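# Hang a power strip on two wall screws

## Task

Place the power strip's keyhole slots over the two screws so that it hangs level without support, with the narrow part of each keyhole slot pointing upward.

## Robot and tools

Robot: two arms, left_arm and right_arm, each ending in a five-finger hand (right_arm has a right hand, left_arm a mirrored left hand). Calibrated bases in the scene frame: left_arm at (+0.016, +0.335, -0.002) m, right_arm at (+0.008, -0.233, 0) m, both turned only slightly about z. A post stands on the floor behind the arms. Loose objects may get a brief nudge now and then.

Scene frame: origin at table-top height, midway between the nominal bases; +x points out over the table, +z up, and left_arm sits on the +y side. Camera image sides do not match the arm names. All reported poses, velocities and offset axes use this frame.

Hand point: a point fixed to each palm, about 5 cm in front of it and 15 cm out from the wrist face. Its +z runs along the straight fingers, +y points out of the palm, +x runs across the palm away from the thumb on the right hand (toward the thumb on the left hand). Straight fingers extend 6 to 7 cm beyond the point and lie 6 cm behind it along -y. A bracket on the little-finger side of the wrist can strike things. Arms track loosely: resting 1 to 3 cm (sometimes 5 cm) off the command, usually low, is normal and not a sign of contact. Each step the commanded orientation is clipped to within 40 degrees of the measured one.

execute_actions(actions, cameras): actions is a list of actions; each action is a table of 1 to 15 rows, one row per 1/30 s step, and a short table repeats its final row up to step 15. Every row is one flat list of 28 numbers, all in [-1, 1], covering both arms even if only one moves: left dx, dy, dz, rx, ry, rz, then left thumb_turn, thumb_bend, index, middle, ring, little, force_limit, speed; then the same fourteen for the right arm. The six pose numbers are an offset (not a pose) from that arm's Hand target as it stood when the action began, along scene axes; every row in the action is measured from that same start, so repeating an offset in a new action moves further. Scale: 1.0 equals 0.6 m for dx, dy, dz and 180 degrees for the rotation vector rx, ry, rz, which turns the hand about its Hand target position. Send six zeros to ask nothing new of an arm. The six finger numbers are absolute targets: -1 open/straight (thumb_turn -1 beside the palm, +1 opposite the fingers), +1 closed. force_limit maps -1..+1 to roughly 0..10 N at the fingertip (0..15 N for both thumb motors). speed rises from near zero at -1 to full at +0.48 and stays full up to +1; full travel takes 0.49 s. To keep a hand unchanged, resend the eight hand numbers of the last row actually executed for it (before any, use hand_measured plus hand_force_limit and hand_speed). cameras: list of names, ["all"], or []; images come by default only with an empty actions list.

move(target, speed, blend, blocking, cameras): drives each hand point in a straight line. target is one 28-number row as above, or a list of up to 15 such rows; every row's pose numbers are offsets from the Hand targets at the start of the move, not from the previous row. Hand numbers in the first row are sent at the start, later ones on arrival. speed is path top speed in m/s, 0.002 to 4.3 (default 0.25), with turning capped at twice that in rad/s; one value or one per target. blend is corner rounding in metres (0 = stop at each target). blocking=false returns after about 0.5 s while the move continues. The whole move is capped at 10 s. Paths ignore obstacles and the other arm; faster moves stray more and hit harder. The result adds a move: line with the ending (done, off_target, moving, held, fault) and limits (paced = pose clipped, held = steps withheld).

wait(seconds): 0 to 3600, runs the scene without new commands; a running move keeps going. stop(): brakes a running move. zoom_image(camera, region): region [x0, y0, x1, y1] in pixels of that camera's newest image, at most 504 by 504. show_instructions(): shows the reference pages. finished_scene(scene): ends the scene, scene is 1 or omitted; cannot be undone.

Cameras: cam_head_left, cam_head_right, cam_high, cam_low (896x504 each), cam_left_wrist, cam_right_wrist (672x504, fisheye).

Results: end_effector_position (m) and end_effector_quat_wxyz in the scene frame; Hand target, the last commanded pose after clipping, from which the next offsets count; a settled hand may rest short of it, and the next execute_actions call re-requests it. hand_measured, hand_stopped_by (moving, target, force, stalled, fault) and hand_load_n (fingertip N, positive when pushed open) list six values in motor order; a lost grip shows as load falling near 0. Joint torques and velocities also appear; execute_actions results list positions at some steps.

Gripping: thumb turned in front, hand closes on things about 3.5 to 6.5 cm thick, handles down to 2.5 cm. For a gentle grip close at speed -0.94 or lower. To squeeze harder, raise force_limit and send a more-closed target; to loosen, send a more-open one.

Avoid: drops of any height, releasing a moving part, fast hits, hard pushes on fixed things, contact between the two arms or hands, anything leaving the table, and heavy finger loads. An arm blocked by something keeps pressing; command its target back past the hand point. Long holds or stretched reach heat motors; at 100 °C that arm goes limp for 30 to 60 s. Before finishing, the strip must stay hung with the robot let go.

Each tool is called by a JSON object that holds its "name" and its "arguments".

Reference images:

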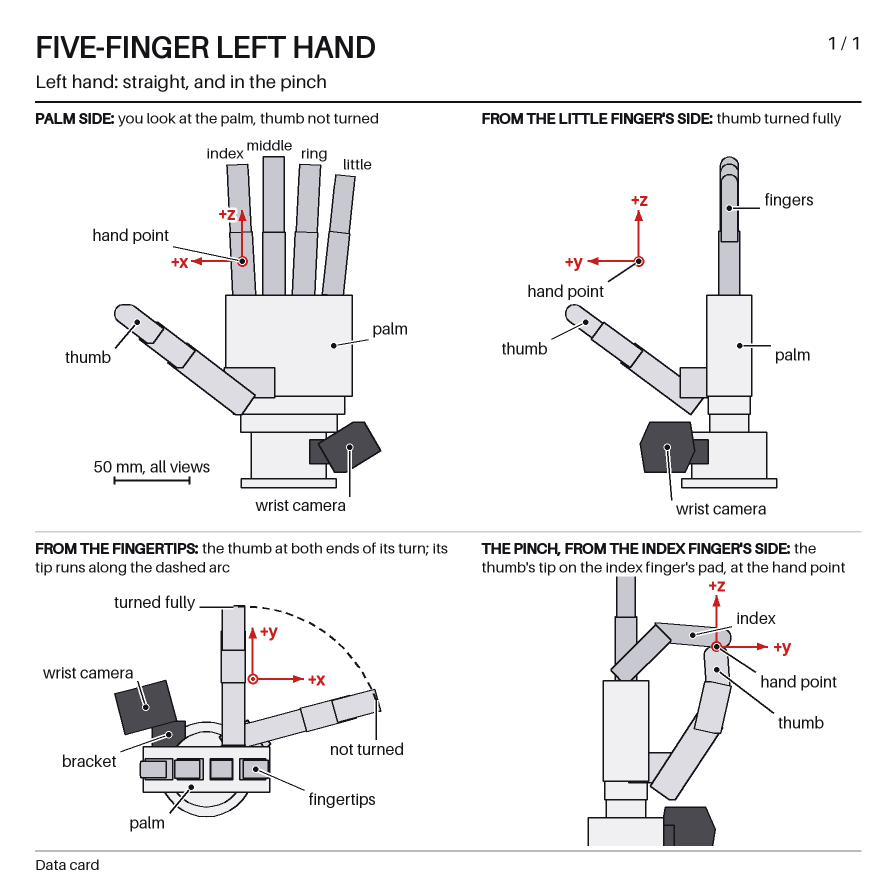

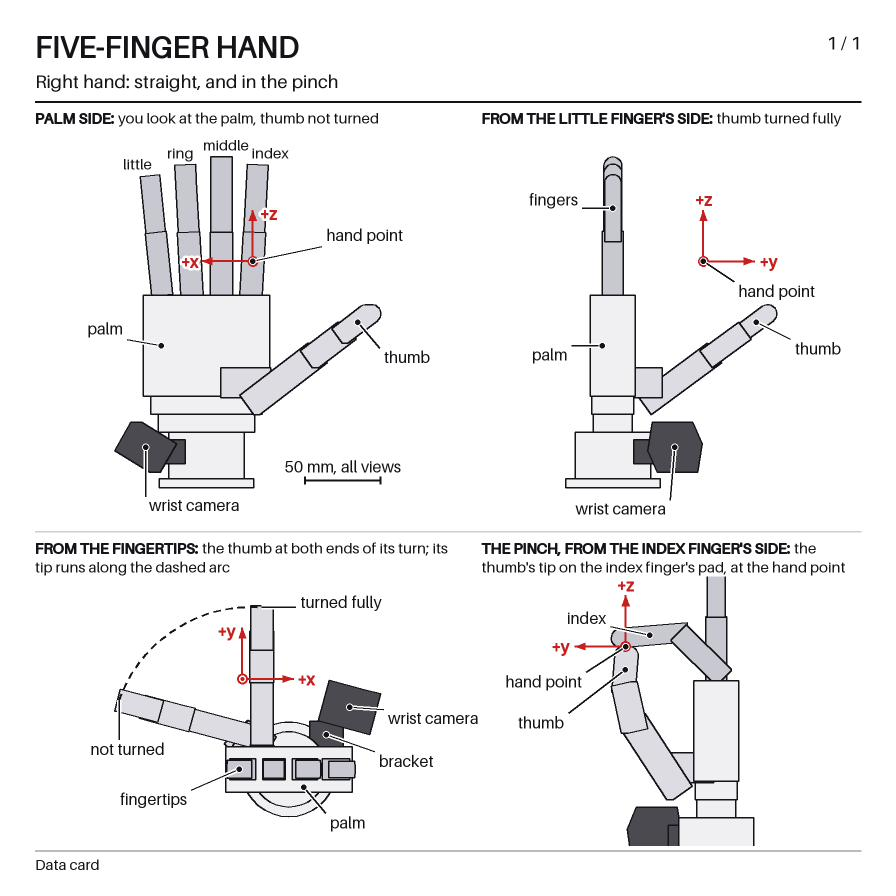

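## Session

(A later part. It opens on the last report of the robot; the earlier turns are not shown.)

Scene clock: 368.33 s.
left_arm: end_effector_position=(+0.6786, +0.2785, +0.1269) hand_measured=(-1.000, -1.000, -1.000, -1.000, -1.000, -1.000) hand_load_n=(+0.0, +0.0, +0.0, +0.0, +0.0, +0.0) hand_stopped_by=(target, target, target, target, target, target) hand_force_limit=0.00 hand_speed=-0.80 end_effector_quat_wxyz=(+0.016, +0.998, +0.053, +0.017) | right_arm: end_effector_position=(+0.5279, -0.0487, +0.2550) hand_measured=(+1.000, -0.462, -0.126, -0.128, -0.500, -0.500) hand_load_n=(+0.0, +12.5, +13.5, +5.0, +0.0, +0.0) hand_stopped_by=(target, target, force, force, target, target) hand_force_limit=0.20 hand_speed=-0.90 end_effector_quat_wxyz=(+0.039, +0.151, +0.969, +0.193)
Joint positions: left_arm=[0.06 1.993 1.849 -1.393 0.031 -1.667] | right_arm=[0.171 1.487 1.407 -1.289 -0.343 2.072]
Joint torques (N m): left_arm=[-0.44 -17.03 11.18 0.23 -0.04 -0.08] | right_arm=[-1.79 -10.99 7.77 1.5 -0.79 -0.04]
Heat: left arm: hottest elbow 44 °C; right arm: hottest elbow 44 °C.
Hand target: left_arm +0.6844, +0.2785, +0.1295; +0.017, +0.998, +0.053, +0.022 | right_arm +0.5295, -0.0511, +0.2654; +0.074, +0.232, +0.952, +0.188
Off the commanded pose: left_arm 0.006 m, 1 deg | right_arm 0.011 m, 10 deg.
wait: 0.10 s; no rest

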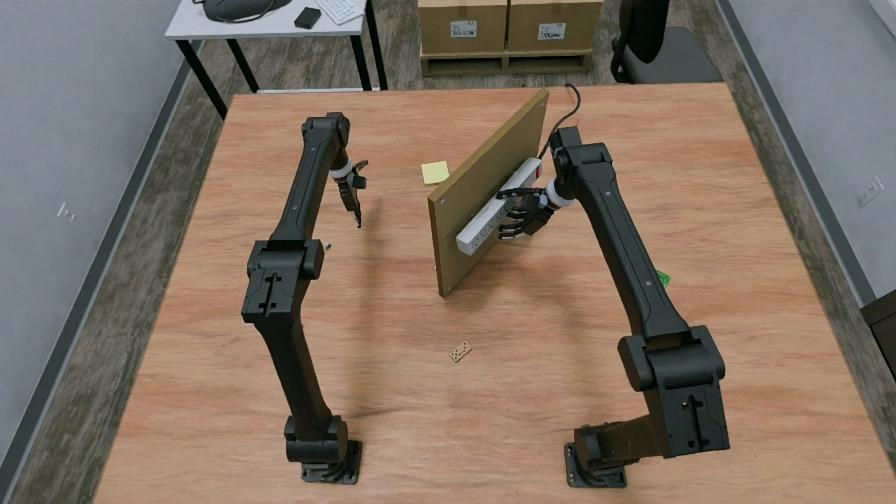

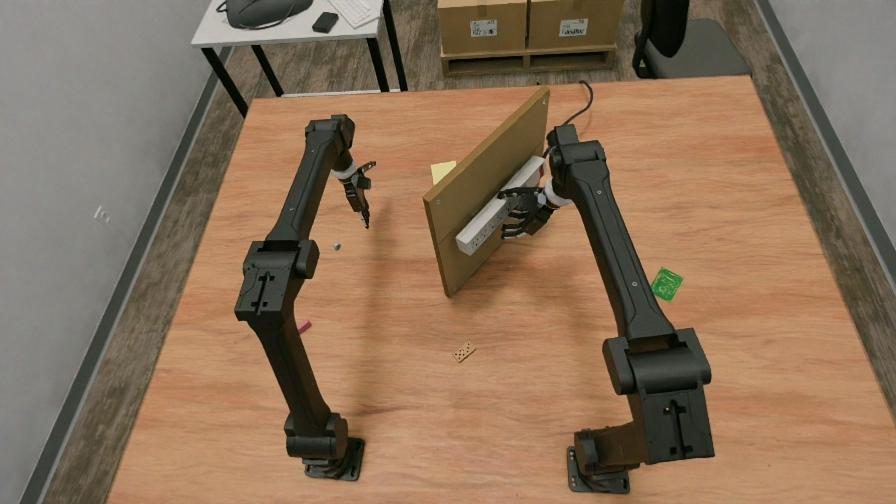

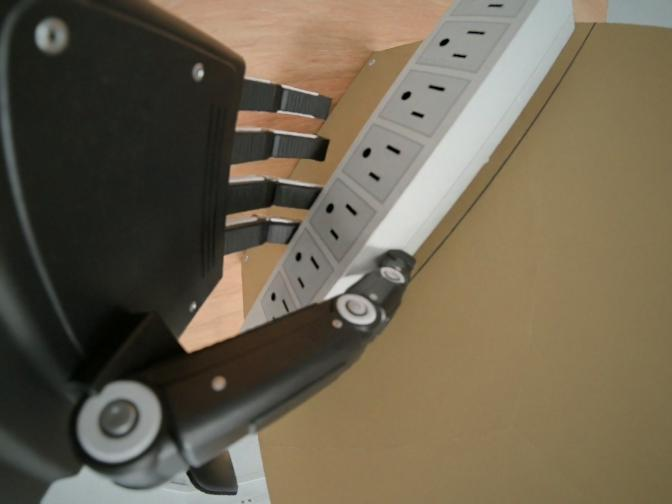

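{"name": "move", "arguments": {"target": [0,0,0,0,0,0,-1,-1,-1,-1,-1,-1,0,-0.8,-0.2,-0.24,0.15,0,0,0,1,-0.46,0.05,0.1,-0.5,-0.5,0.2,-0.9], "speed": 0.12, "cameras": ["cam_high","cam_head_left","cam_low"]}}

Scene clock: 385.10 s.
left_arm: end_effector_position=(+0.6786, +0.2785, +0.1269) hand_measured=(-1.000, -1.000, -1.000, -1.000, -1.000, -1.000) hand_load_n=(+0.0, +0.0, +0.0, +0.0, +0.0, +0.0) hand_stopped_by=(target, target, target, target, target, target) hand_force_limit=0.00 hand_speed=-0.80 end_effector_quat_wxyz=(+0.016, +0.998, +0.053, +0.017) | right_arm: end_effector_position=(+0.4162, -0.1997, +0.3373) hand_measured=(+1.000, -0.464, -0.126, -0.130, -0.500, -0.500) hand_load_n=(+4.5, +14.5, +11.0, +8.5, +0.0, +0.0) hand_stopped_by=(target, target, force, force, target, target) hand_force_limit=0.20 hand_speed=-0.90 end_effector_quat_wxyz=(+0.054, +0.253, +0.949, +0.182)
Joint positions: left_arm=[0.06 1.993 1.849 -1.393 0.031 -1.667] | right_arm=[-0.177 1.165 1.33 -1.596 -0.356 1.926]
Joint torques (N m): left_arm=[-0.32 -17.2 11.18 0.28 -0.03 -0.07] | right_arm=[-1.38 -7.06 8.84 0.25 -1.09 -0.35]
Heat: left arm: hottest elbow 44 °C; right arm: hottest elbow 43 °C.
Hand target: left_arm +0.6844, +0.2785, +0.1295; +0.017, +0.998, +0.053, +0.022 | right_arm +0.4095, -0.1951, +0.3553; +0.074, +0.232, +0.952, +0.188
Off the commanded pose: left_arm 0.006 m, 1 deg | right_arm 0.020 m, 3 deg.
move: off_target (right_arm)
Images, in order (width x height): cam_head_left 896x504, cam_high 896x504, cam_low 896x504.

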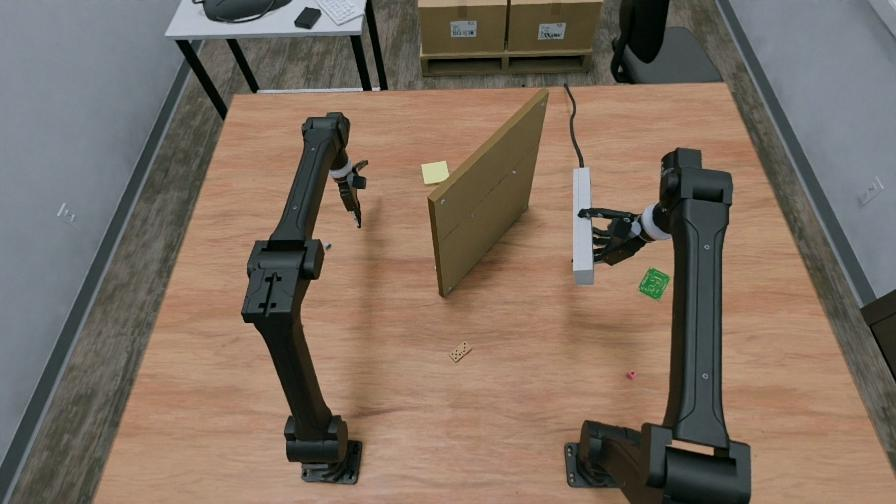

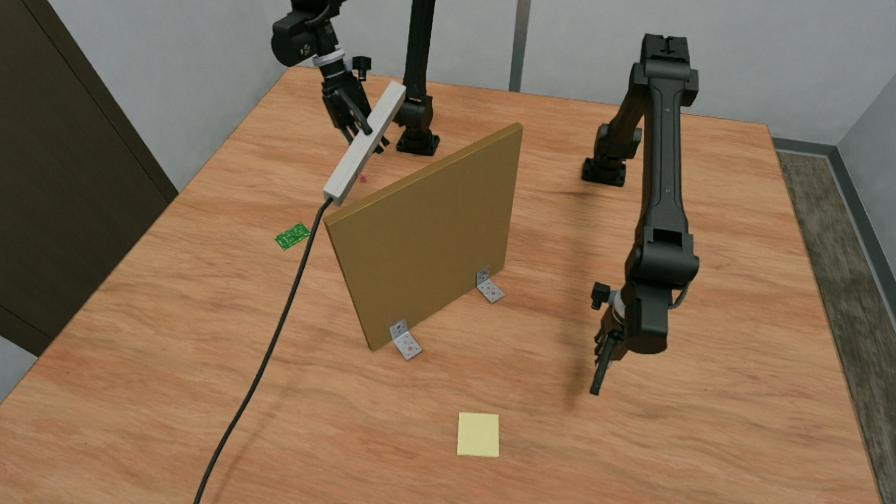

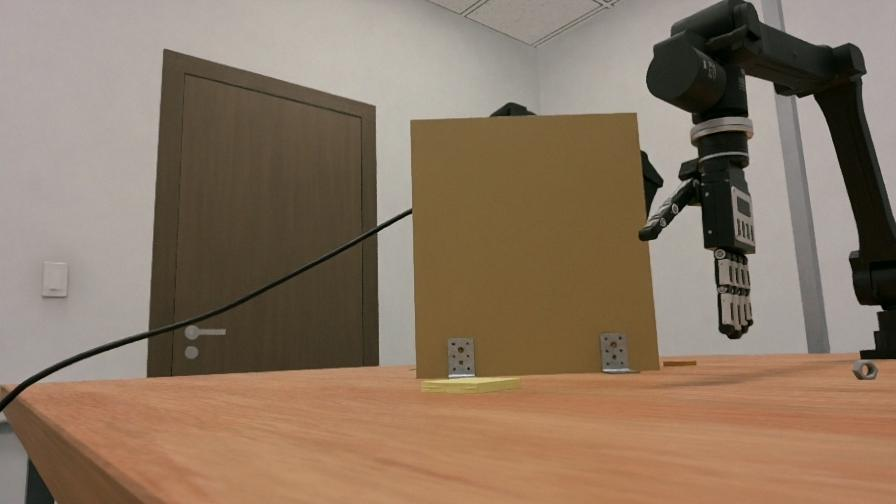

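{"name": "zoom_image", "arguments": {"camera": "cam_high", "region": [300, 60, 440, 230]}}

Scaled by 2.965 from the camera's image (finer frame: 1280x720).

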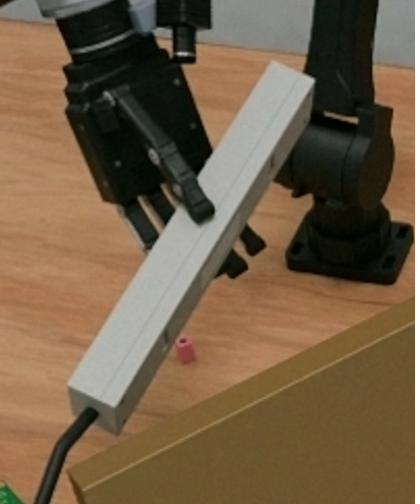

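{"name": "zoom_image", "arguments": {"camera": "cam_high", "region": [370, 75, 420, 125]}}

{"name": "zoom_image", "arguments": {"camera": "cam_high", "region": [315, 160, 375, 220]}}

Scaled by 10.080 from the camera's image (finer frame: 1280x720).

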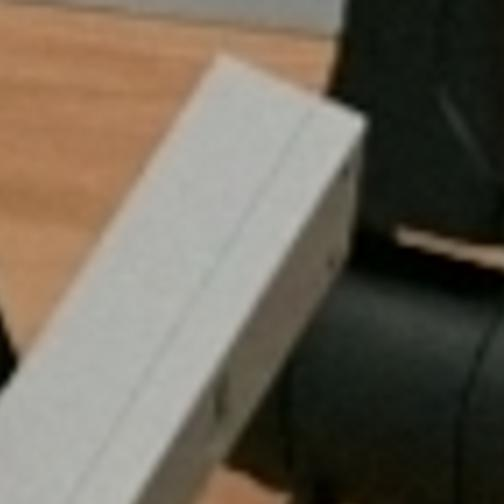

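Scaled by 8.400 from the camera's image (finer frame: 1280x720).

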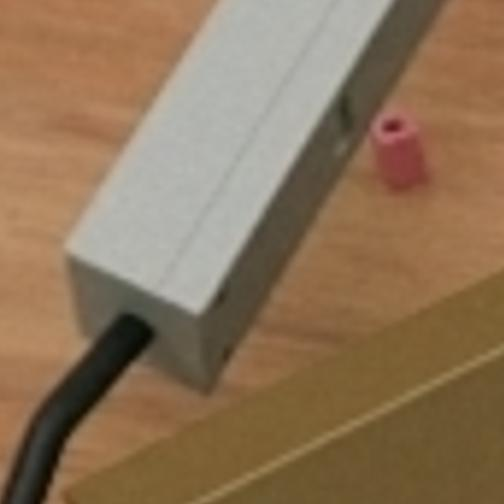

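{"name": "move", "arguments": {"target": [0,0,0,0,0,0,-1,-1,-1,-1,-1,-1,0,-0.8,0,0,0.05,0.22,0,-0.05,1,-0.46,0.05,0.1,-0.5,-0.5,0.2,-0.9], "speed": 0.15, "cameras": ["cam_high","cam_head_left"]}}

{"name": "zoom_image", "arguments": {"camera": "cam_high", "region": [300, 50, 440, 220]}}

Scene clock: 389.37 s.
left_arm: end_effector_position=(+0.6786, +0.2785, +0.1269) hand_measured=(-1.000, -1.000, -1.000, -1.000, -1.000, -1.000) hand_load_n=(+0.0, +0.0, +0.0, +0.0, +0.0, +0.0) hand_stopped_by=(target, target, target, target, target, target) hand_force_limit=0.00 hand_speed=-0.80 end_effector_quat_wxyz=(+0.016, +0.998, +0.053, +0.017) | right_arm: end_effector_position=(+0.4143, -0.1959, +0.3766) hand_measured=(+1.000, -0.464, -0.126, -0.130, -0.500, -0.500) hand_load_n=(+4.0, +13.5, +12.0, +7.0, +0.0, +0.0) hand_stopped_by=(target, target, force, force, target, target) hand_force_limit=0.20 hand_speed=-0.90 end_effector_quat_wxyz=(-0.006, +0.325, +0.812, +0.485)
Joint positions: left_arm=[0.06 1.993 1.849 -1.393 0.031 -1.667] | right_arm=[-0.375 1.165 1.193 -1.632 -1.013 1.925]
Joint torques (N m): left_arm=[-0.26 -17.08 11.19 0.14 -0.04 -0.06] | right_arm=[-1.79 -5.83 7.58 -0.02 -1.76 -0.25]
Heat: left arm: hottest elbow 44 °C; right arm: hottest elbow 43 °C.
Hand target: left_arm +0.6844, +0.2785, +0.1295; +0.017, +0.998, +0.053, +0.022 | right_arm +0.4095, -0.1951, +0.3853; +0.005, +0.315, +0.811, +0.493
Off the commanded pose: left_arm 0.006 m, 1 deg | right_arm 0.010 m, 2 deg.
move: done
Images, in order (width x height): cam_head_left 896x504, cam_high 896x504.

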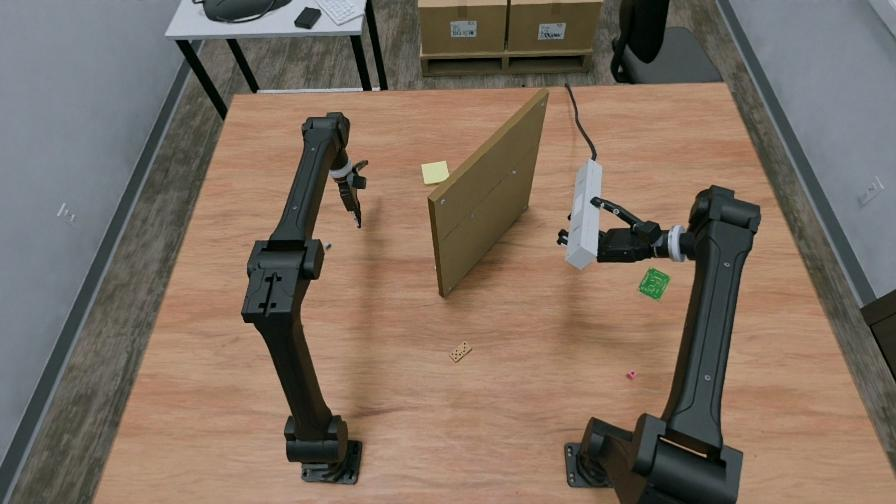

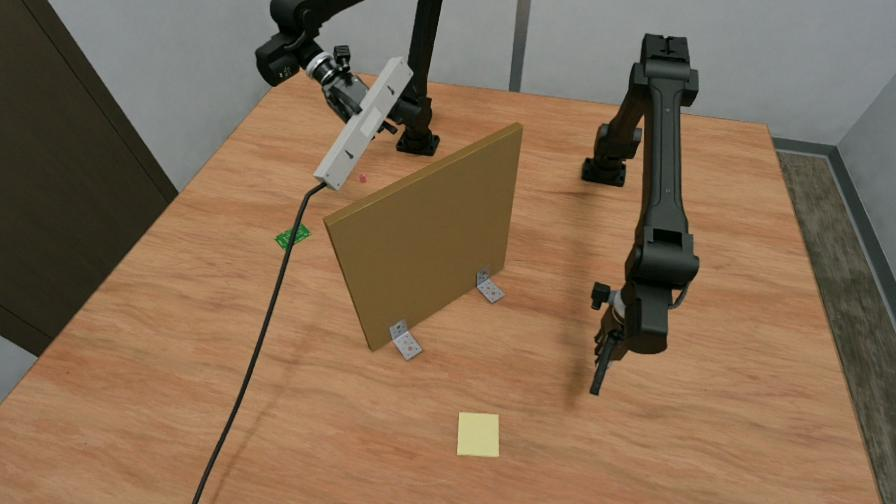

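Scaled by 2.965 from the camera's image (finer frame: 1280x720).

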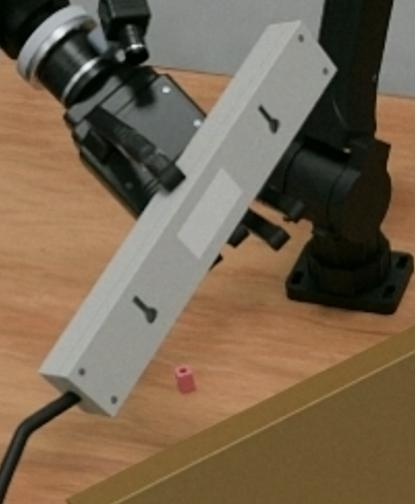

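{"name": "zoom_image", "arguments": {"camera": "cam_high", "region": [370, 50, 420, 100]}}

{"name": "zoom_image", "arguments": {"camera": "cam_high", "region": [310, 140, 370, 200]}}

Scaled by 10.080 from the camera's image (finer frame: 1280x720).

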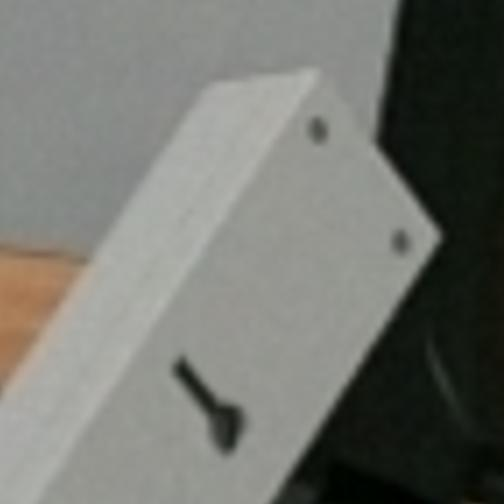

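Scaled by 8.400 from the camera's image (finer frame: 1280x720).

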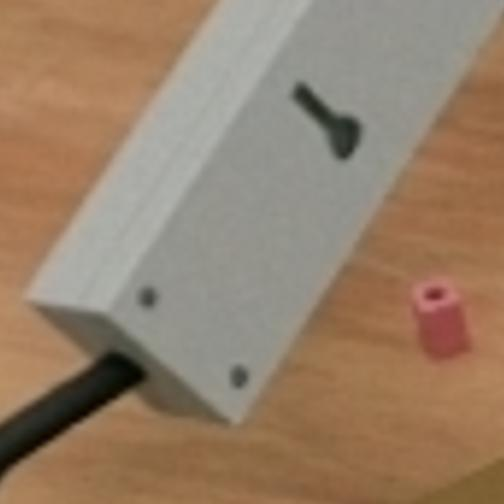

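{"name": "move", "arguments": {"target": [0,0,0,0,0,0,-1,-1,-1,-1,-1,-1,0,-0.8,0.084,0.125,-0.142,-0.22,0,0.05,1,-0.46,0.05,0.1,-0.5,-0.5,0.2,-0.9], "speed": 0.12}}

{"name": "move", "arguments": {"target": [0,0,0,0,0,0,-1,-1,-1,-1,-1,-1,0,-0.8,0.067,0.067,-0.03,0.0123,-0.0102,0,1,-0.46,0.05,0.1,-0.5,-0.5,0.2,-0.9], "speed": 0.08}}

Scene clock: 397.67 s.
left_arm: end_effector_position=(+0.6786, +0.2785, +0.1269) hand_measured=(-1.000, -1.000, -1.000, -1.000, -1.000, -1.000) hand_load_n=(+0.0, +0.0, +0.0, +0.0, +0.0, +0.0) hand_stopped_by=(target, target, target, target, target, target) hand_force_limit=0.00 hand_speed=-0.80 end_effector_quat_wxyz=(+0.016, +0.998, +0.053, +0.017) | right_arm: end_effector_position=(+0.4375, -0.1254, +0.2645) hand_measured=(+1.000, -0.464, -0.126, -0.130, -0.500, -0.500) hand_load_n=(+1.5, +13.0, +11.0, +7.5, +0.0, +0.0) hand_stopped_by=(target, target, force, force, target, target) hand_force_limit=0.20 hand_speed=-0.90 end_effector_quat_wxyz=(+0.029, +0.223, +0.957, +0.182)
Joint positions: left_arm=[0.06 1.993 1.849 -1.393 0.031 -1.667] | right_arm=[0.032 1.225 1.193 -1.387 -0.339 2.071]
Joint torques (N m): left_arm=[-0.32 -17.2 11.21 0.2 -0.03 -0.07] | right_arm=[-0.73 -5.77 13.31 1.37 -0.7 -0.06]
Heat: left arm: hottest elbow 44 °C; right arm: hottest elbow 42 °C.
Hand target: left_arm +0.6844, +0.2785, +0.1295; +0.017, +0.998, +0.053, +0.022 | right_arm +0.4599, -0.1201, +0.3001; +0.074, +0.232, +0.952, +0.188
Off the commanded pose: left_arm 0.006 m, 1 deg | right_arm 0.042 m, 5 deg.
joint sent to its limit (right arm) — joint 6 (wrist roll), upper limit. The joint targets still meet the commanded pose.
move: off_target (right_arm)

Scene clock: 398.83 s.
left_arm: end_effector_position=(+0.6786, +0.2785, +0.1269) hand_measured=(-1.000, -1.000, -1.000, -1.000, -1.000, -1.000) hand_load_n=(+0.0, +0.0, +0.0, +0.5, +0.0, -0.5) hand_stopped_by=(target, target, target, target, target, target) hand_force_limit=0.00 hand_speed=-0.80 end_effector_quat_wxyz=(+0.016, +0.998, +0.053, +0.017) | right_arm: end_effector_position=(+0.4778, -0.0895, +0.2454) hand_measured=(+1.000, -0.464, -0.126, -0.130, -0.500, -0.500) hand_load_n=(+2.5, +12.0, +11.5, +5.0, +0.0, +0.0) hand_stopped_by=(target, target, force, force, target, target) hand_force_limit=0.20 hand_speed=-0.90 end_effector_quat_wxyz=(+0.033, +0.189, +0.960, +0.206)
Joint positions: left_arm=[0.06 1.993 1.849 -1.393 0.031 -1.667] | right_arm=[0.091 1.339 1.225 -1.273 -0.38 2.073]
Joint torques (N m): left_arm=[-0.5 -17.32 11.19 0.18 -0.03 -0.06] | right_arm=[-0.56 -7.47 13.27 1.39 -0.96 -0.05]
Heat: left arm: hottest elbow 44 °C; right arm: hottest elbow 43 °C.
Hand target: left_arm +0.6844, +0.2785, +0.1295; +0.017, +0.998, +0.053, +0.022 | right_arm +0.5000, -0.0799, +0.2821; +0.085, +0.230, +0.947, +0.210
Off the commanded pose: left_arm 0.006 m, 1 deg | right_arm 0.044 m, 8 deg.
joint sent to its limit (right arm) — joint 6 (wrist roll), upper limit. The joint targets are off in orientation, not in position.
move: off_target (right_arm)

{"name": "move", "arguments": {"target": [[0,0,0,0,0,0,-1,-1,-1,-1,-1,-1,0,-0.8,0,0,0.0657,0,0,0,1,-0.46,0.05,0.1,-0.5,-0.5,0.2,-0.9],[0,0,0,0,0,0,-1,-1,-1,-1,-1,-1,0,-0.8,0.0745,0.0665,0.0657,0,0,0,1,-0.46,0.05,0.1,-0.5,-0.5,0.2,-0.9]], "speed": 0.06, "cameras": ["cam_head_left","cam_head_right","cam_right_wrist"]}}

{"name": "zoom_image", "arguments": {"camera": "cam_head_left", "region": [430, 190, 490, 250]}}

{"name": "zoom_image", "arguments": {"camera": "cam_head_left", "region": [500, 120, 560, 180]}}

Scene clock: 402.23 s.
left_arm: end_effector_position=(+0.6786, +0.2785, +0.1269) hand_measured=(-1.000, -1.000, -1.000, -1.000, -1.000, -1.000) hand_load_n=(+0.0, -0.5, -0.5, +0.0, +0.0, +0.0) hand_stopped_by=(target, target, target, target, target, target) hand_force_limit=0.00 hand_speed=-0.80 end_effector_quat_wxyz=(+0.016, +0.998, +0.053, +0.017) | right_arm: end_effector_position=(+0.5275, -0.0510, +0.2847) hand_measured=(+1.000, -0.464, -0.126, -0.130, -0.500, -0.500) hand_load_n=(+2.5, +12.0, +10.5, +5.0, +0.0, +0.0) hand_stopped_by=(target, target, force, force, target, target) hand_force_limit=0.20 hand_speed=-0.90 end_effector_quat_wxyz=(+0.032, +0.157, +0.965, +0.210)
Joint positions: left_arm=[0.06 1.993 1.849 -1.393 0.031 -1.667] | right_arm=[0.155 1.483 1.47 -1.361 -0.381 2.073]
Joint torques (N m): left_arm=[-0.62 -17.26 11.23 0.2 -0.06 -0.07] | right_arm=[-0.38 -9.35 13.65 0.84 -0.93 -0.06]
Heat: left arm: hottest elbow 44 °C; right arm: hottest elbow 43 °C.
Hand target: left_arm +0.6844, +0.2785, +0.1295; +0.017, +0.998, +0.053, +0.022 | right_arm +0.5447, -0.0400, +0.3214; +0.084, +0.230, +0.947, +0.210
Off the commanded pose: left_arm 0.006 m, 1 deg | right_arm 0.042 m, 11 deg.
joint sent to its limit (right arm) — joint 6 (wrist roll), upper limit. The joint targets are off in orientation, not in position.
move: off_target (right_arm)

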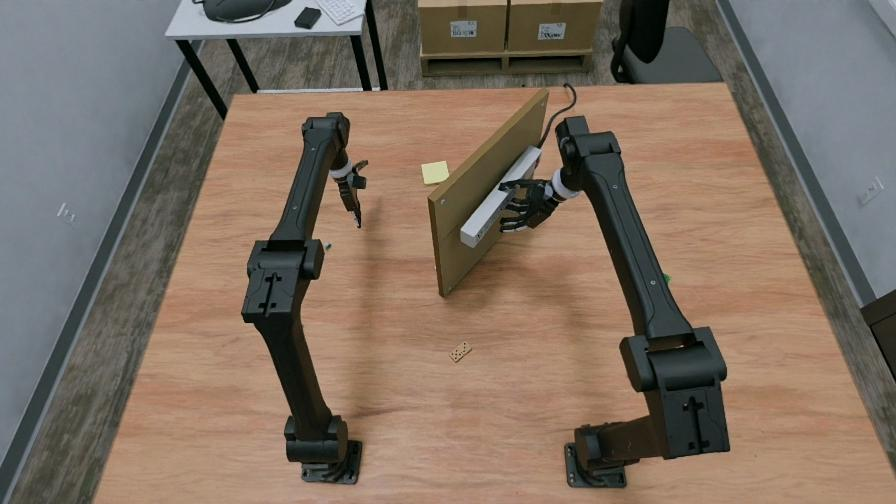

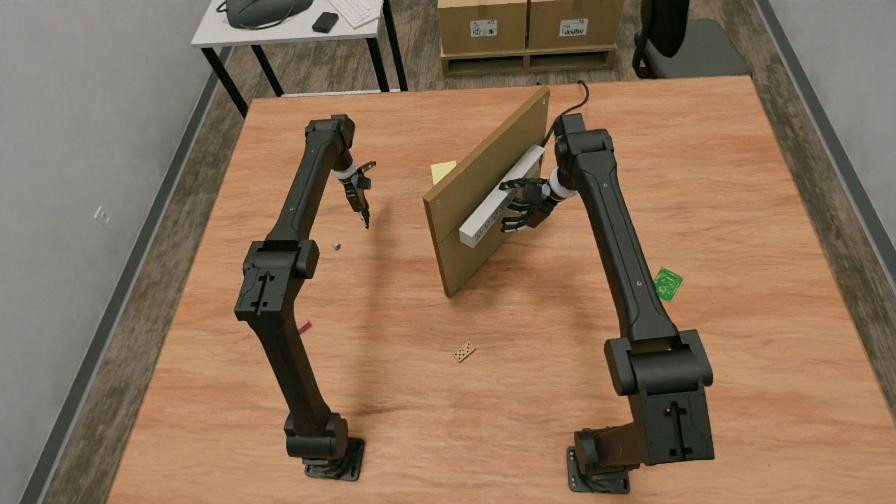

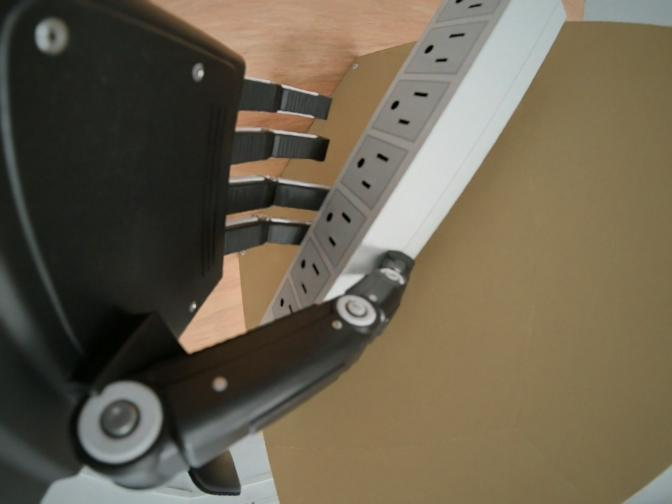

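Scaled by 8.400 from the camera's image (finer frame: 1280x720).

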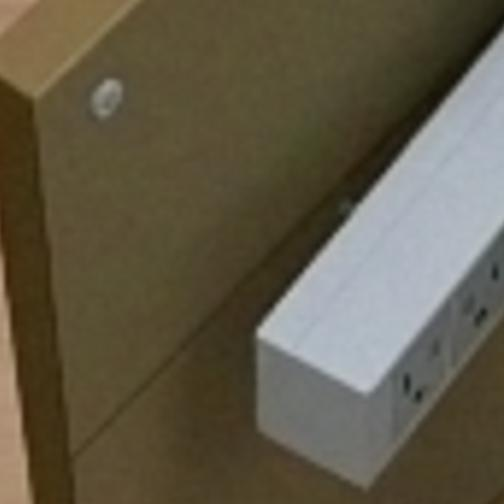

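Scaled by 8.400 from the camera's image (finer frame: 1280x720).

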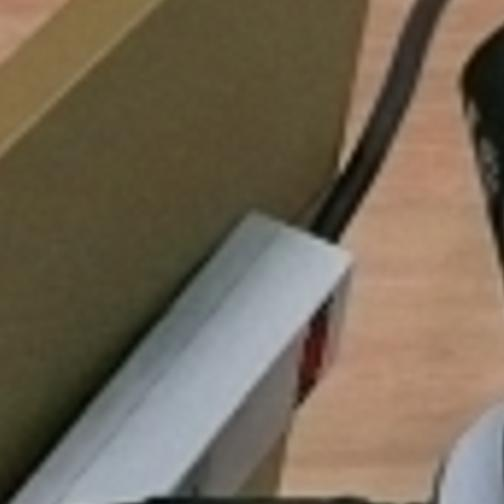

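{"name": "move", "arguments": {"target": [0,0,0,0,0,0,-1,-1,-1,-1,-1,-1,0,-0.8,0.0095,0.0147,0,0,0,0,1,-0.46,0.05,0.1,-0.5,-0.5,0.2,-0.9], "speed": 0.03, "cameras": ["cam_head_left"]}}

{"name": "zoom_image", "arguments": {"camera": "cam_head_left", "region": [430, 190, 490, 250]}}

{"name": "zoom_image", "arguments": {"camera": "cam_head_left", "region": [500, 120, 560, 180]}}

Scene clock: 406.80 s.
left_arm: end_effector_position=(+0.6786, +0.2785, +0.1269) hand_measured=(-1.000, -1.000, -1.000, -1.000, -1.000, -1.000) hand_load_n=(+0.0, +0.0, +0.0, +0.0, +0.0, +0.0) hand_stopped_by=(target, target, target, target, target, target) hand_force_limit=0.00 hand_speed=-0.80 end_effector_quat_wxyz=(+0.016, +0.998, +0.053, +0.017) | right_arm: end_effector_position=(+0.5307, -0.0453, +0.2853) hand_measured=(+1.000, -0.464, -0.126, -0.130, -0.500, -0.500) hand_load_n=(+2.5, +12.0, +10.5, +5.0, +0.0, +0.0) hand_stopped_by=(target, target, force, force, target, target) hand_force_limit=0.20 hand_speed=-0.90 end_effector_quat_wxyz=(+0.029, +0.152, +0.965, +0.209)
Joint positions: left_arm=[0.06 1.993 1.849 -1.393 0.031 -1.667] | right_arm=[0.165 1.498 1.49 -1.369 -0.381 2.073]
Joint torques (N m): left_arm=[-0.44 -17.38 11.26 0.24 -0.05 -0.07] | right_arm=[-0.32 -9.05 13.94 1.09 -1 -0.05]
Heat: left arm: hottest elbow 44 °C; right arm: hottest elbow 45 °C.
Hand target: left_arm +0.6844, +0.2785, +0.1295; +0.017, +0.998, +0.053, +0.022 | right_arm +0.5504, -0.0312, +0.3217; +0.085, +0.230, +0.947, +0.210
Off the commanded pose: left_arm 0.006 m, 1 deg | right_arm 0.043 m, 11 deg.
joint sent to its limit (right arm) — joint 6 (wrist roll), upper limit. The joint targets are off in orientation, not in position.
move: off_target (right_arm)

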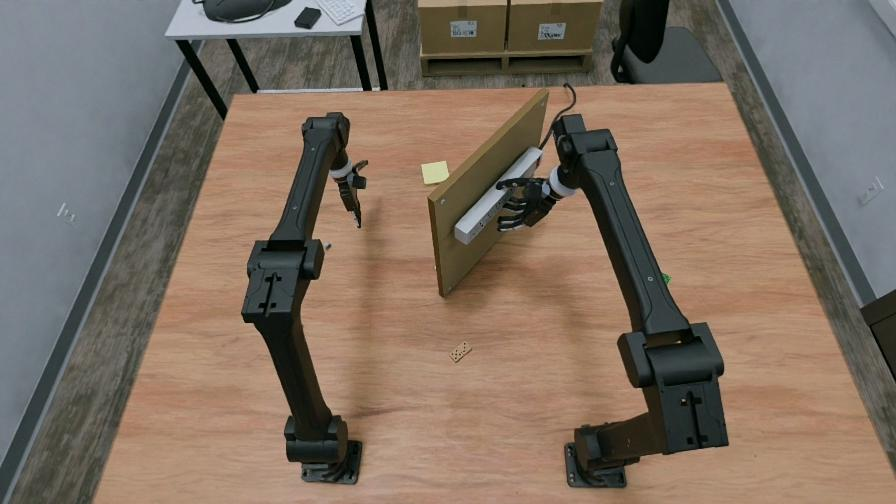

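Scaled by 8.400 from the camera's image (finer frame: 1280x720).

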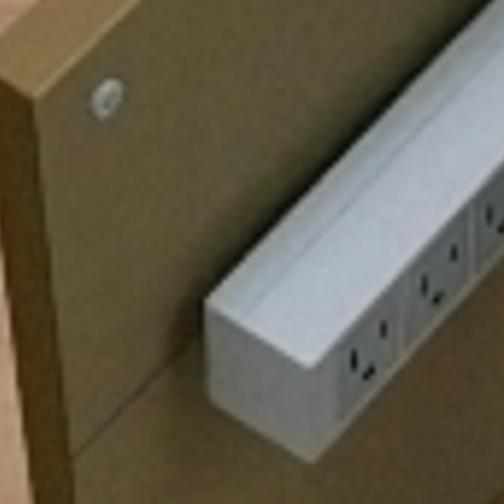

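Scaled by 8.400 from the camera's image (finer frame: 1280x720).

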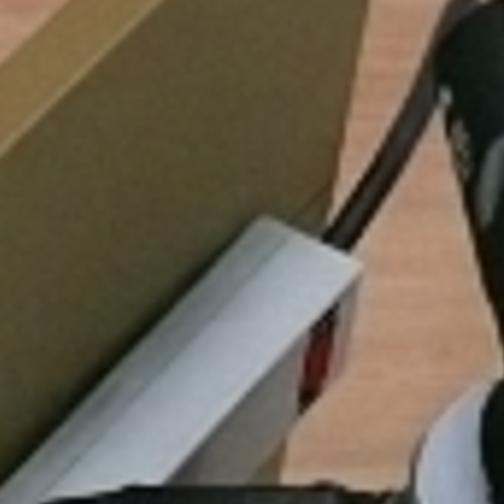

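{"name": "move", "arguments": {"target": [[0,0,0,0,0,0,-1,-1,-1,-1,-1,-1,0,-0.8,-0.055,-0.065,0,0,0,0,1,-0.46,0.05,0.1,-0.5,-0.5,0.2,-0.9],[0,0,0,0,0,0,-1,-1,-1,-1,-1,-1,0,-0.8,-0.055,-0.065,-0.06,0,0,0,1,-0.46,0.05,0.1,-0.5,-0.5,0.2,-0.9],[0,0,0,0,0,0,-1,-1,-1,-1,-1,-1,0,-0.8,-0.055,-0.065,-0.0047,0,0,0,1,-0.46,0.05,0.1,-0.5,-0.5,0.2,-0.9],[0,0,0,0,0,0,-1,-1,-1,-1,-1,-1,0,-0.8,-0.001,0.003,-0.0047,0,0,0,1,-0.46,0.05,0.1,-0.5,-0.5,0.2,-0.9]], "speed": [0.06,0.06,0.06,0.04], "cameras": ["cam_head_left"]}}

{"name": "zoom_image", "arguments": {"camera": "cam_head_left", "region": [430, 190, 490, 250]}}

{"name": "zoom_image", "arguments": {"camera": "cam_head_left", "region": [500, 120, 560, 180]}}

Scene clock: 415.47 s.
left_arm: end_effector_position=(+0.6786, +0.2785, +0.1269) hand_measured=(-1.000, -1.000, -1.000, -1.000, -1.000, -1.000) hand_load_n=(+0.0, +0.0, +0.0, +0.0, +0.0, +0.0) hand_stopped_by=(target, target, target, target, target, target) hand_force_limit=0.00 hand_speed=-0.80 end_effector_quat_wxyz=(+0.016, +0.998, +0.053, +0.017) | right_arm: end_effector_position=(+0.5309, -0.0423, +0.2832) hand_measured=(+1.000, -0.464, -0.126, -0.130, -0.500, -0.500) hand_load_n=(+2.0, +11.5, +11.5, +5.0, +0.0, +0.5) hand_stopped_by=(target, target, force, force, target, target) hand_force_limit=0.20 hand_speed=-0.90 end_effector_quat_wxyz=(+0.030, +0.150, +0.966, +0.210)
Joint positions: left_arm=[0.06 1.993 1.849 -1.393 0.031 -1.667] | right_arm=[0.17 1.499 1.485 -1.36 -0.383 2.073]
Joint torques (N m): left_arm=[-0.44 -17.2 11.21 0.23 -0.03 -0.08] | right_arm=[-0.21 -9.41 13.83 1.01 -0.94 -0.06]
Heat: left arm: hottest elbow 45 °C; right arm: hottest elbow 45 °C.
Hand target: left_arm +0.6844, +0.2785, +0.1295; +0.017, +0.998, +0.053, +0.022 | right_arm +0.5498, -0.0293, +0.3187; +0.085, +0.230, +0.947, +0.210
Off the commanded pose: left_arm 0.006 m, 1 deg | right_arm 0.042 m, 11 deg.
joint sent to its limit (right arm) — joint 6 (wrist roll), upper limit. The joint targets are off in orientation, not in position.
move: off_target (right_arm)

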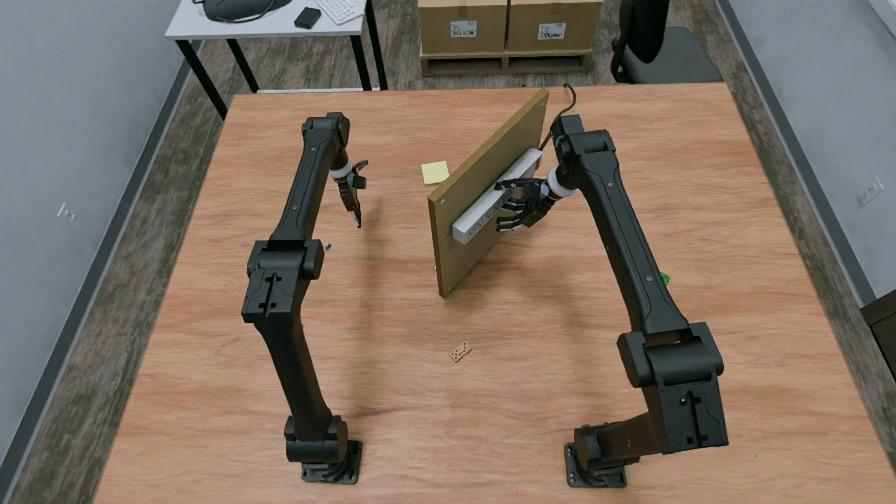

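Scaled by 8.400 from the camera's image (finer frame: 1280x720).

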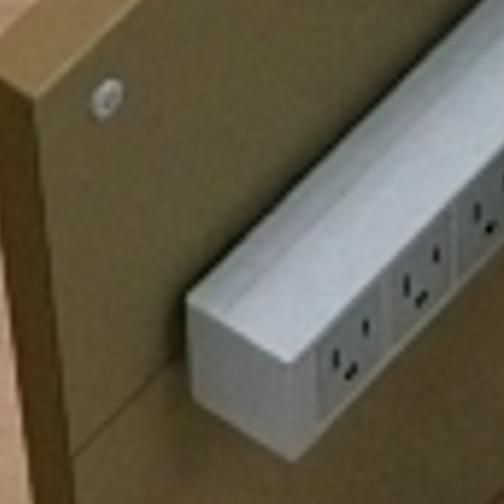

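Scaled by 8.400 from the camera's image (finer frame: 1280x720).

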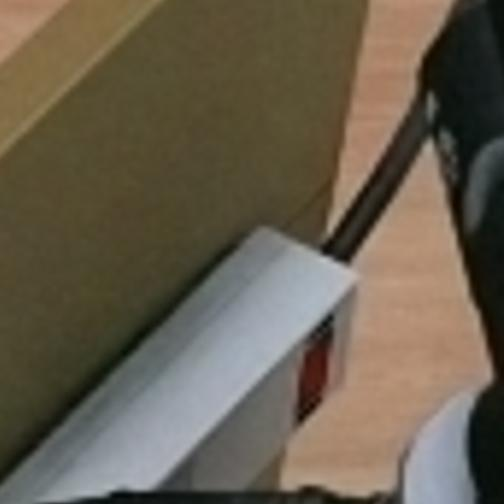

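{"name": "zoom_image", "arguments": {"camera": "cam_head_left", "region": [440, 210, 470, 245]}}

{"name": "zoom_image", "arguments": {"camera": "cam_head_left", "region": [510, 135, 545, 170]}}

Scaled by 14.400 from the camera's image (finer frame: 1280x720).

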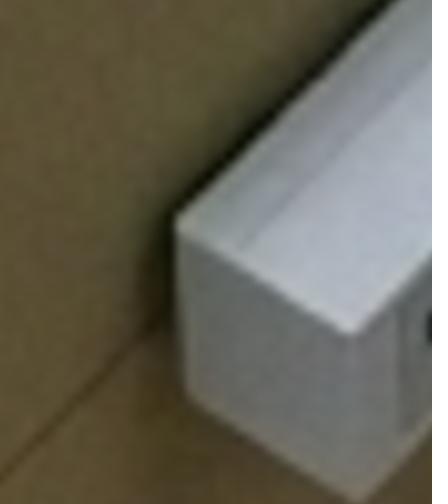

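Scaled by 14.400 from the camera's image (finer frame: 1280x720).

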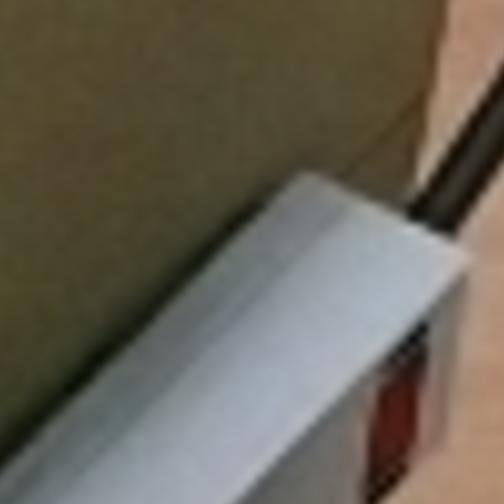

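{"name": "move", "arguments": {"target": [[-0.39,0.067,0.2,0,0,0,-1,-1,-1,-1,-1,-1,0,-0.8,0,0,0,0,0,0,1,-0.46,0.05,0.1,-0.5,-0.5,0.2,-0.9],[-0.524,-0.06,0.2,-0.2868,0.0402,0.155,-1,-1,-1,-1,-1,-1,0,-0.8,0,0,0,0,0,0,1,-0.46,0.05,0.1,-0.5,-0.5,0.2,-0.9],[-0.524,-0.22,0.156,-0.2868,0.0402,0.155,-1,-1,-1,-1,-1,-1,0,-0.8,0,0,0,0,0,0,1,-0.46,0.05,0.1,-0.5,-0.5,0.2,-0.9]], "speed": [0.25,0.25,0.1], "cameras": ["cam_head_left","cam_left_wrist"]}}

Scene clock: 430.53 s.
left_arm: end_effector_position=(+0.3687, +0.1510, +0.2242) hand_measured=(-1.000, -1.000, -1.000, -1.000, -1.000, -1.000) hand_load_n=(+0.0, +0.0, +0.0, +0.0, +0.0, +0.0) hand_stopped_by=(target, target, target, target, target, target) hand_force_limit=0.00 hand_speed=-0.80 end_effector_quat_wxyz=(+0.447, +0.865, +0.202, -0.108) | right_arm: end_effector_position=(+0.5309, -0.0423, +0.2832) hand_measured=(+1.000, -0.464, -0.126, -0.130, -0.500, -0.500) hand_load_n=(+2.0, +11.5, +11.5, +5.0, +0.0, +0.0) hand_stopped_by=(target, target, force, force, target, target) hand_force_limit=0.20 hand_speed=-0.90 end_effector_quat_wxyz=(+0.030, +0.150, +0.966, +0.210)
Joint positions: left_arm=[0.044 1.179 0.84 -1.234 0.955 -2.035] | right_arm=[0.17 1.499 1.485 -1.36 -0.383 2.073]
Joint torques (N m): left_arm=[-1.38 -5.25 9.37 0.54 0.73 -0.15] | right_arm=[-0.26 -9.41 13.87 0.98 -0.94 -0.06]
Heat: left arm: hottest elbow 45 °C; right arm: hottest elbow 46 °C.
Hand target: left_arm +0.3700, +0.1465, +0.2232; +0.436, +0.850, +0.288, -0.060 | right_arm +0.5498, -0.0293, +0.3187; +0.085, +0.230, +0.947, +0.210
Off the commanded pose: left_arm 0.005 m, 12 deg | right_arm 0.042 m, 11 deg.
joint sent to its limit (left arm) — joint 6 (wrist roll), lower limit. The joint targets are off in orientation, not in position.
joint sent to its limit (right arm) — joint 6 (wrist roll), upper limit. The joint targets are off in orientation, not in position.
move: off_target (left_arm)

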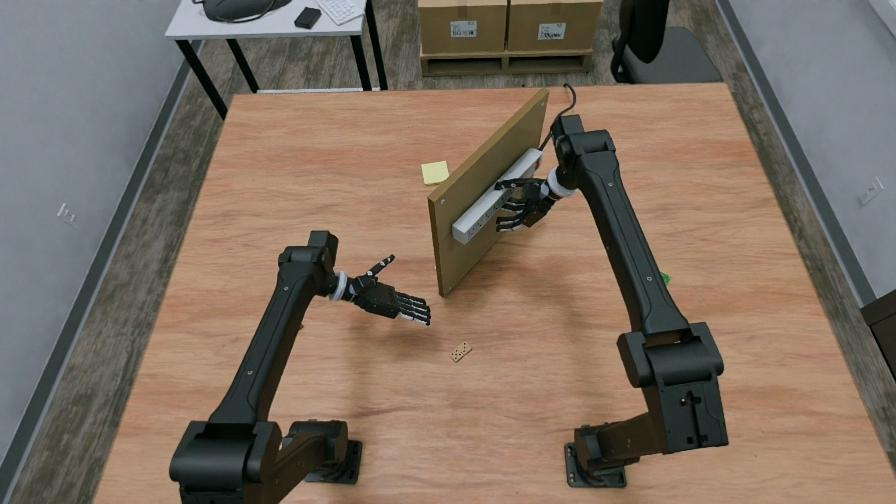

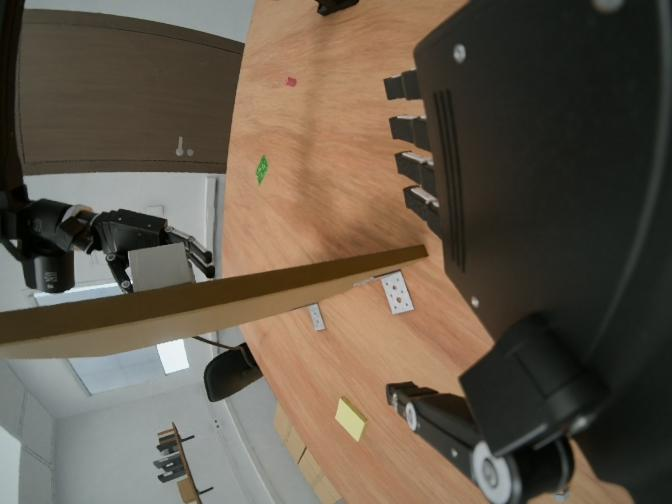

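{"name": "zoom_image", "arguments": {"camera": "cam_left_wrist", "region": [80, 200, 240, 320]}}

Scaled by 3.150 from the camera's image (finer frame: 960x720).

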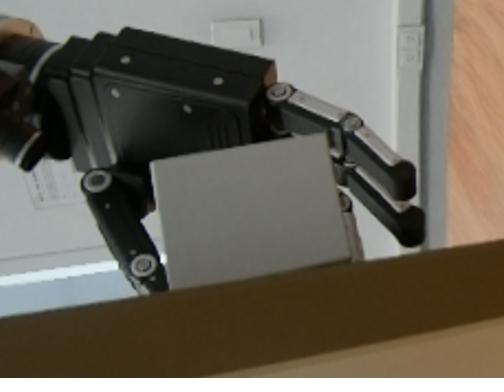

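{"name": "move", "arguments": {"target": [-0.035,-0.043,0,0,0,0,-1,-1,-1,-1,-1,-1,0,-0.8,0,0,0,0,0,0,1,-0.46,0.05,0.1,-0.5,-0.5,0.2,-0.9], "speed": 0.1, "cameras": ["cam_left_wrist"]}}

{"name": "zoom_image", "arguments": {"camera": "cam_left_wrist", "region": [80, 200, 240, 320]}}

Scene clock: 432.60 s.
left_arm: end_effector_position=(+0.3533, +0.1260, +0.2245) hand_measured=(-1.000, -1.000, -1.000, -1.000, -1.000, -1.000) hand_load_n=(+0.0, +0.0, +0.0, +0.0, +0.0, -0.5) hand_stopped_by=(target, target, target, target, target, target) hand_force_limit=0.00 hand_speed=-0.80 end_effector_quat_wxyz=(+0.449, +0.868, +0.173, -0.128) | right_arm: end_effector_position=(+0.5309, -0.0423, +0.2832) hand_measured=(+1.000, -0.464, -0.126, -0.130, -0.500, -0.500) hand_load_n=(+2.0, +11.5, +11.5, +5.0, +0.0, +0.0) hand_stopped_by=(target, target, force, force, target, target) hand_force_limit=0.20 hand_speed=-0.90 end_effector_quat_wxyz=(+0.030, +0.150, +0.966, +0.210)
Joint positions: left_arm=[-0.025 1.179 0.834 -1.234 0.971 -2.035] | right_arm=[0.17 1.499 1.485 -1.36 -0.383 2.073]
Joint torques (N m): left_arm=[-1.26 -6.18 8.35 0.53 0.74 -0.14] | right_arm=[-0.26 -9.41 13.82 1.01 -0.93 -0.05]
Heat: left arm: hottest elbow 45 °C; right arm: hottest elbow 46 °C.
Hand target: left_arm +0.3491, +0.1207, +0.2233; +0.436, +0.850, +0.288, -0.060 | right_arm +0.5498, -0.0293, +0.3187; +0.085, +0.230, +0.947, +0.210
Off the commanded pose: left_arm 0.007 m, 16 deg | right_arm 0.042 m, 11 deg.
joint sent to its limit (left arm) — joint 6 (wrist roll), lower limit. The joint targets are off in orientation, not in position.
joint sent to its limit (right arm) — joint 6 (wrist roll), upper limit. The joint targets are off in orientation, not in position.
move: off_target (left_arm)

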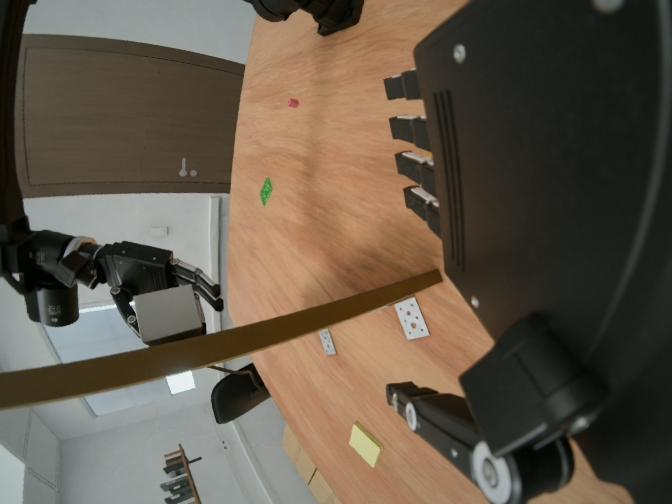

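Scaled by 3.150 from the camera's image (finer frame: 960x720).

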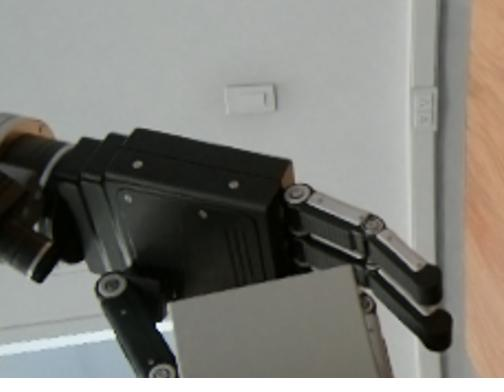

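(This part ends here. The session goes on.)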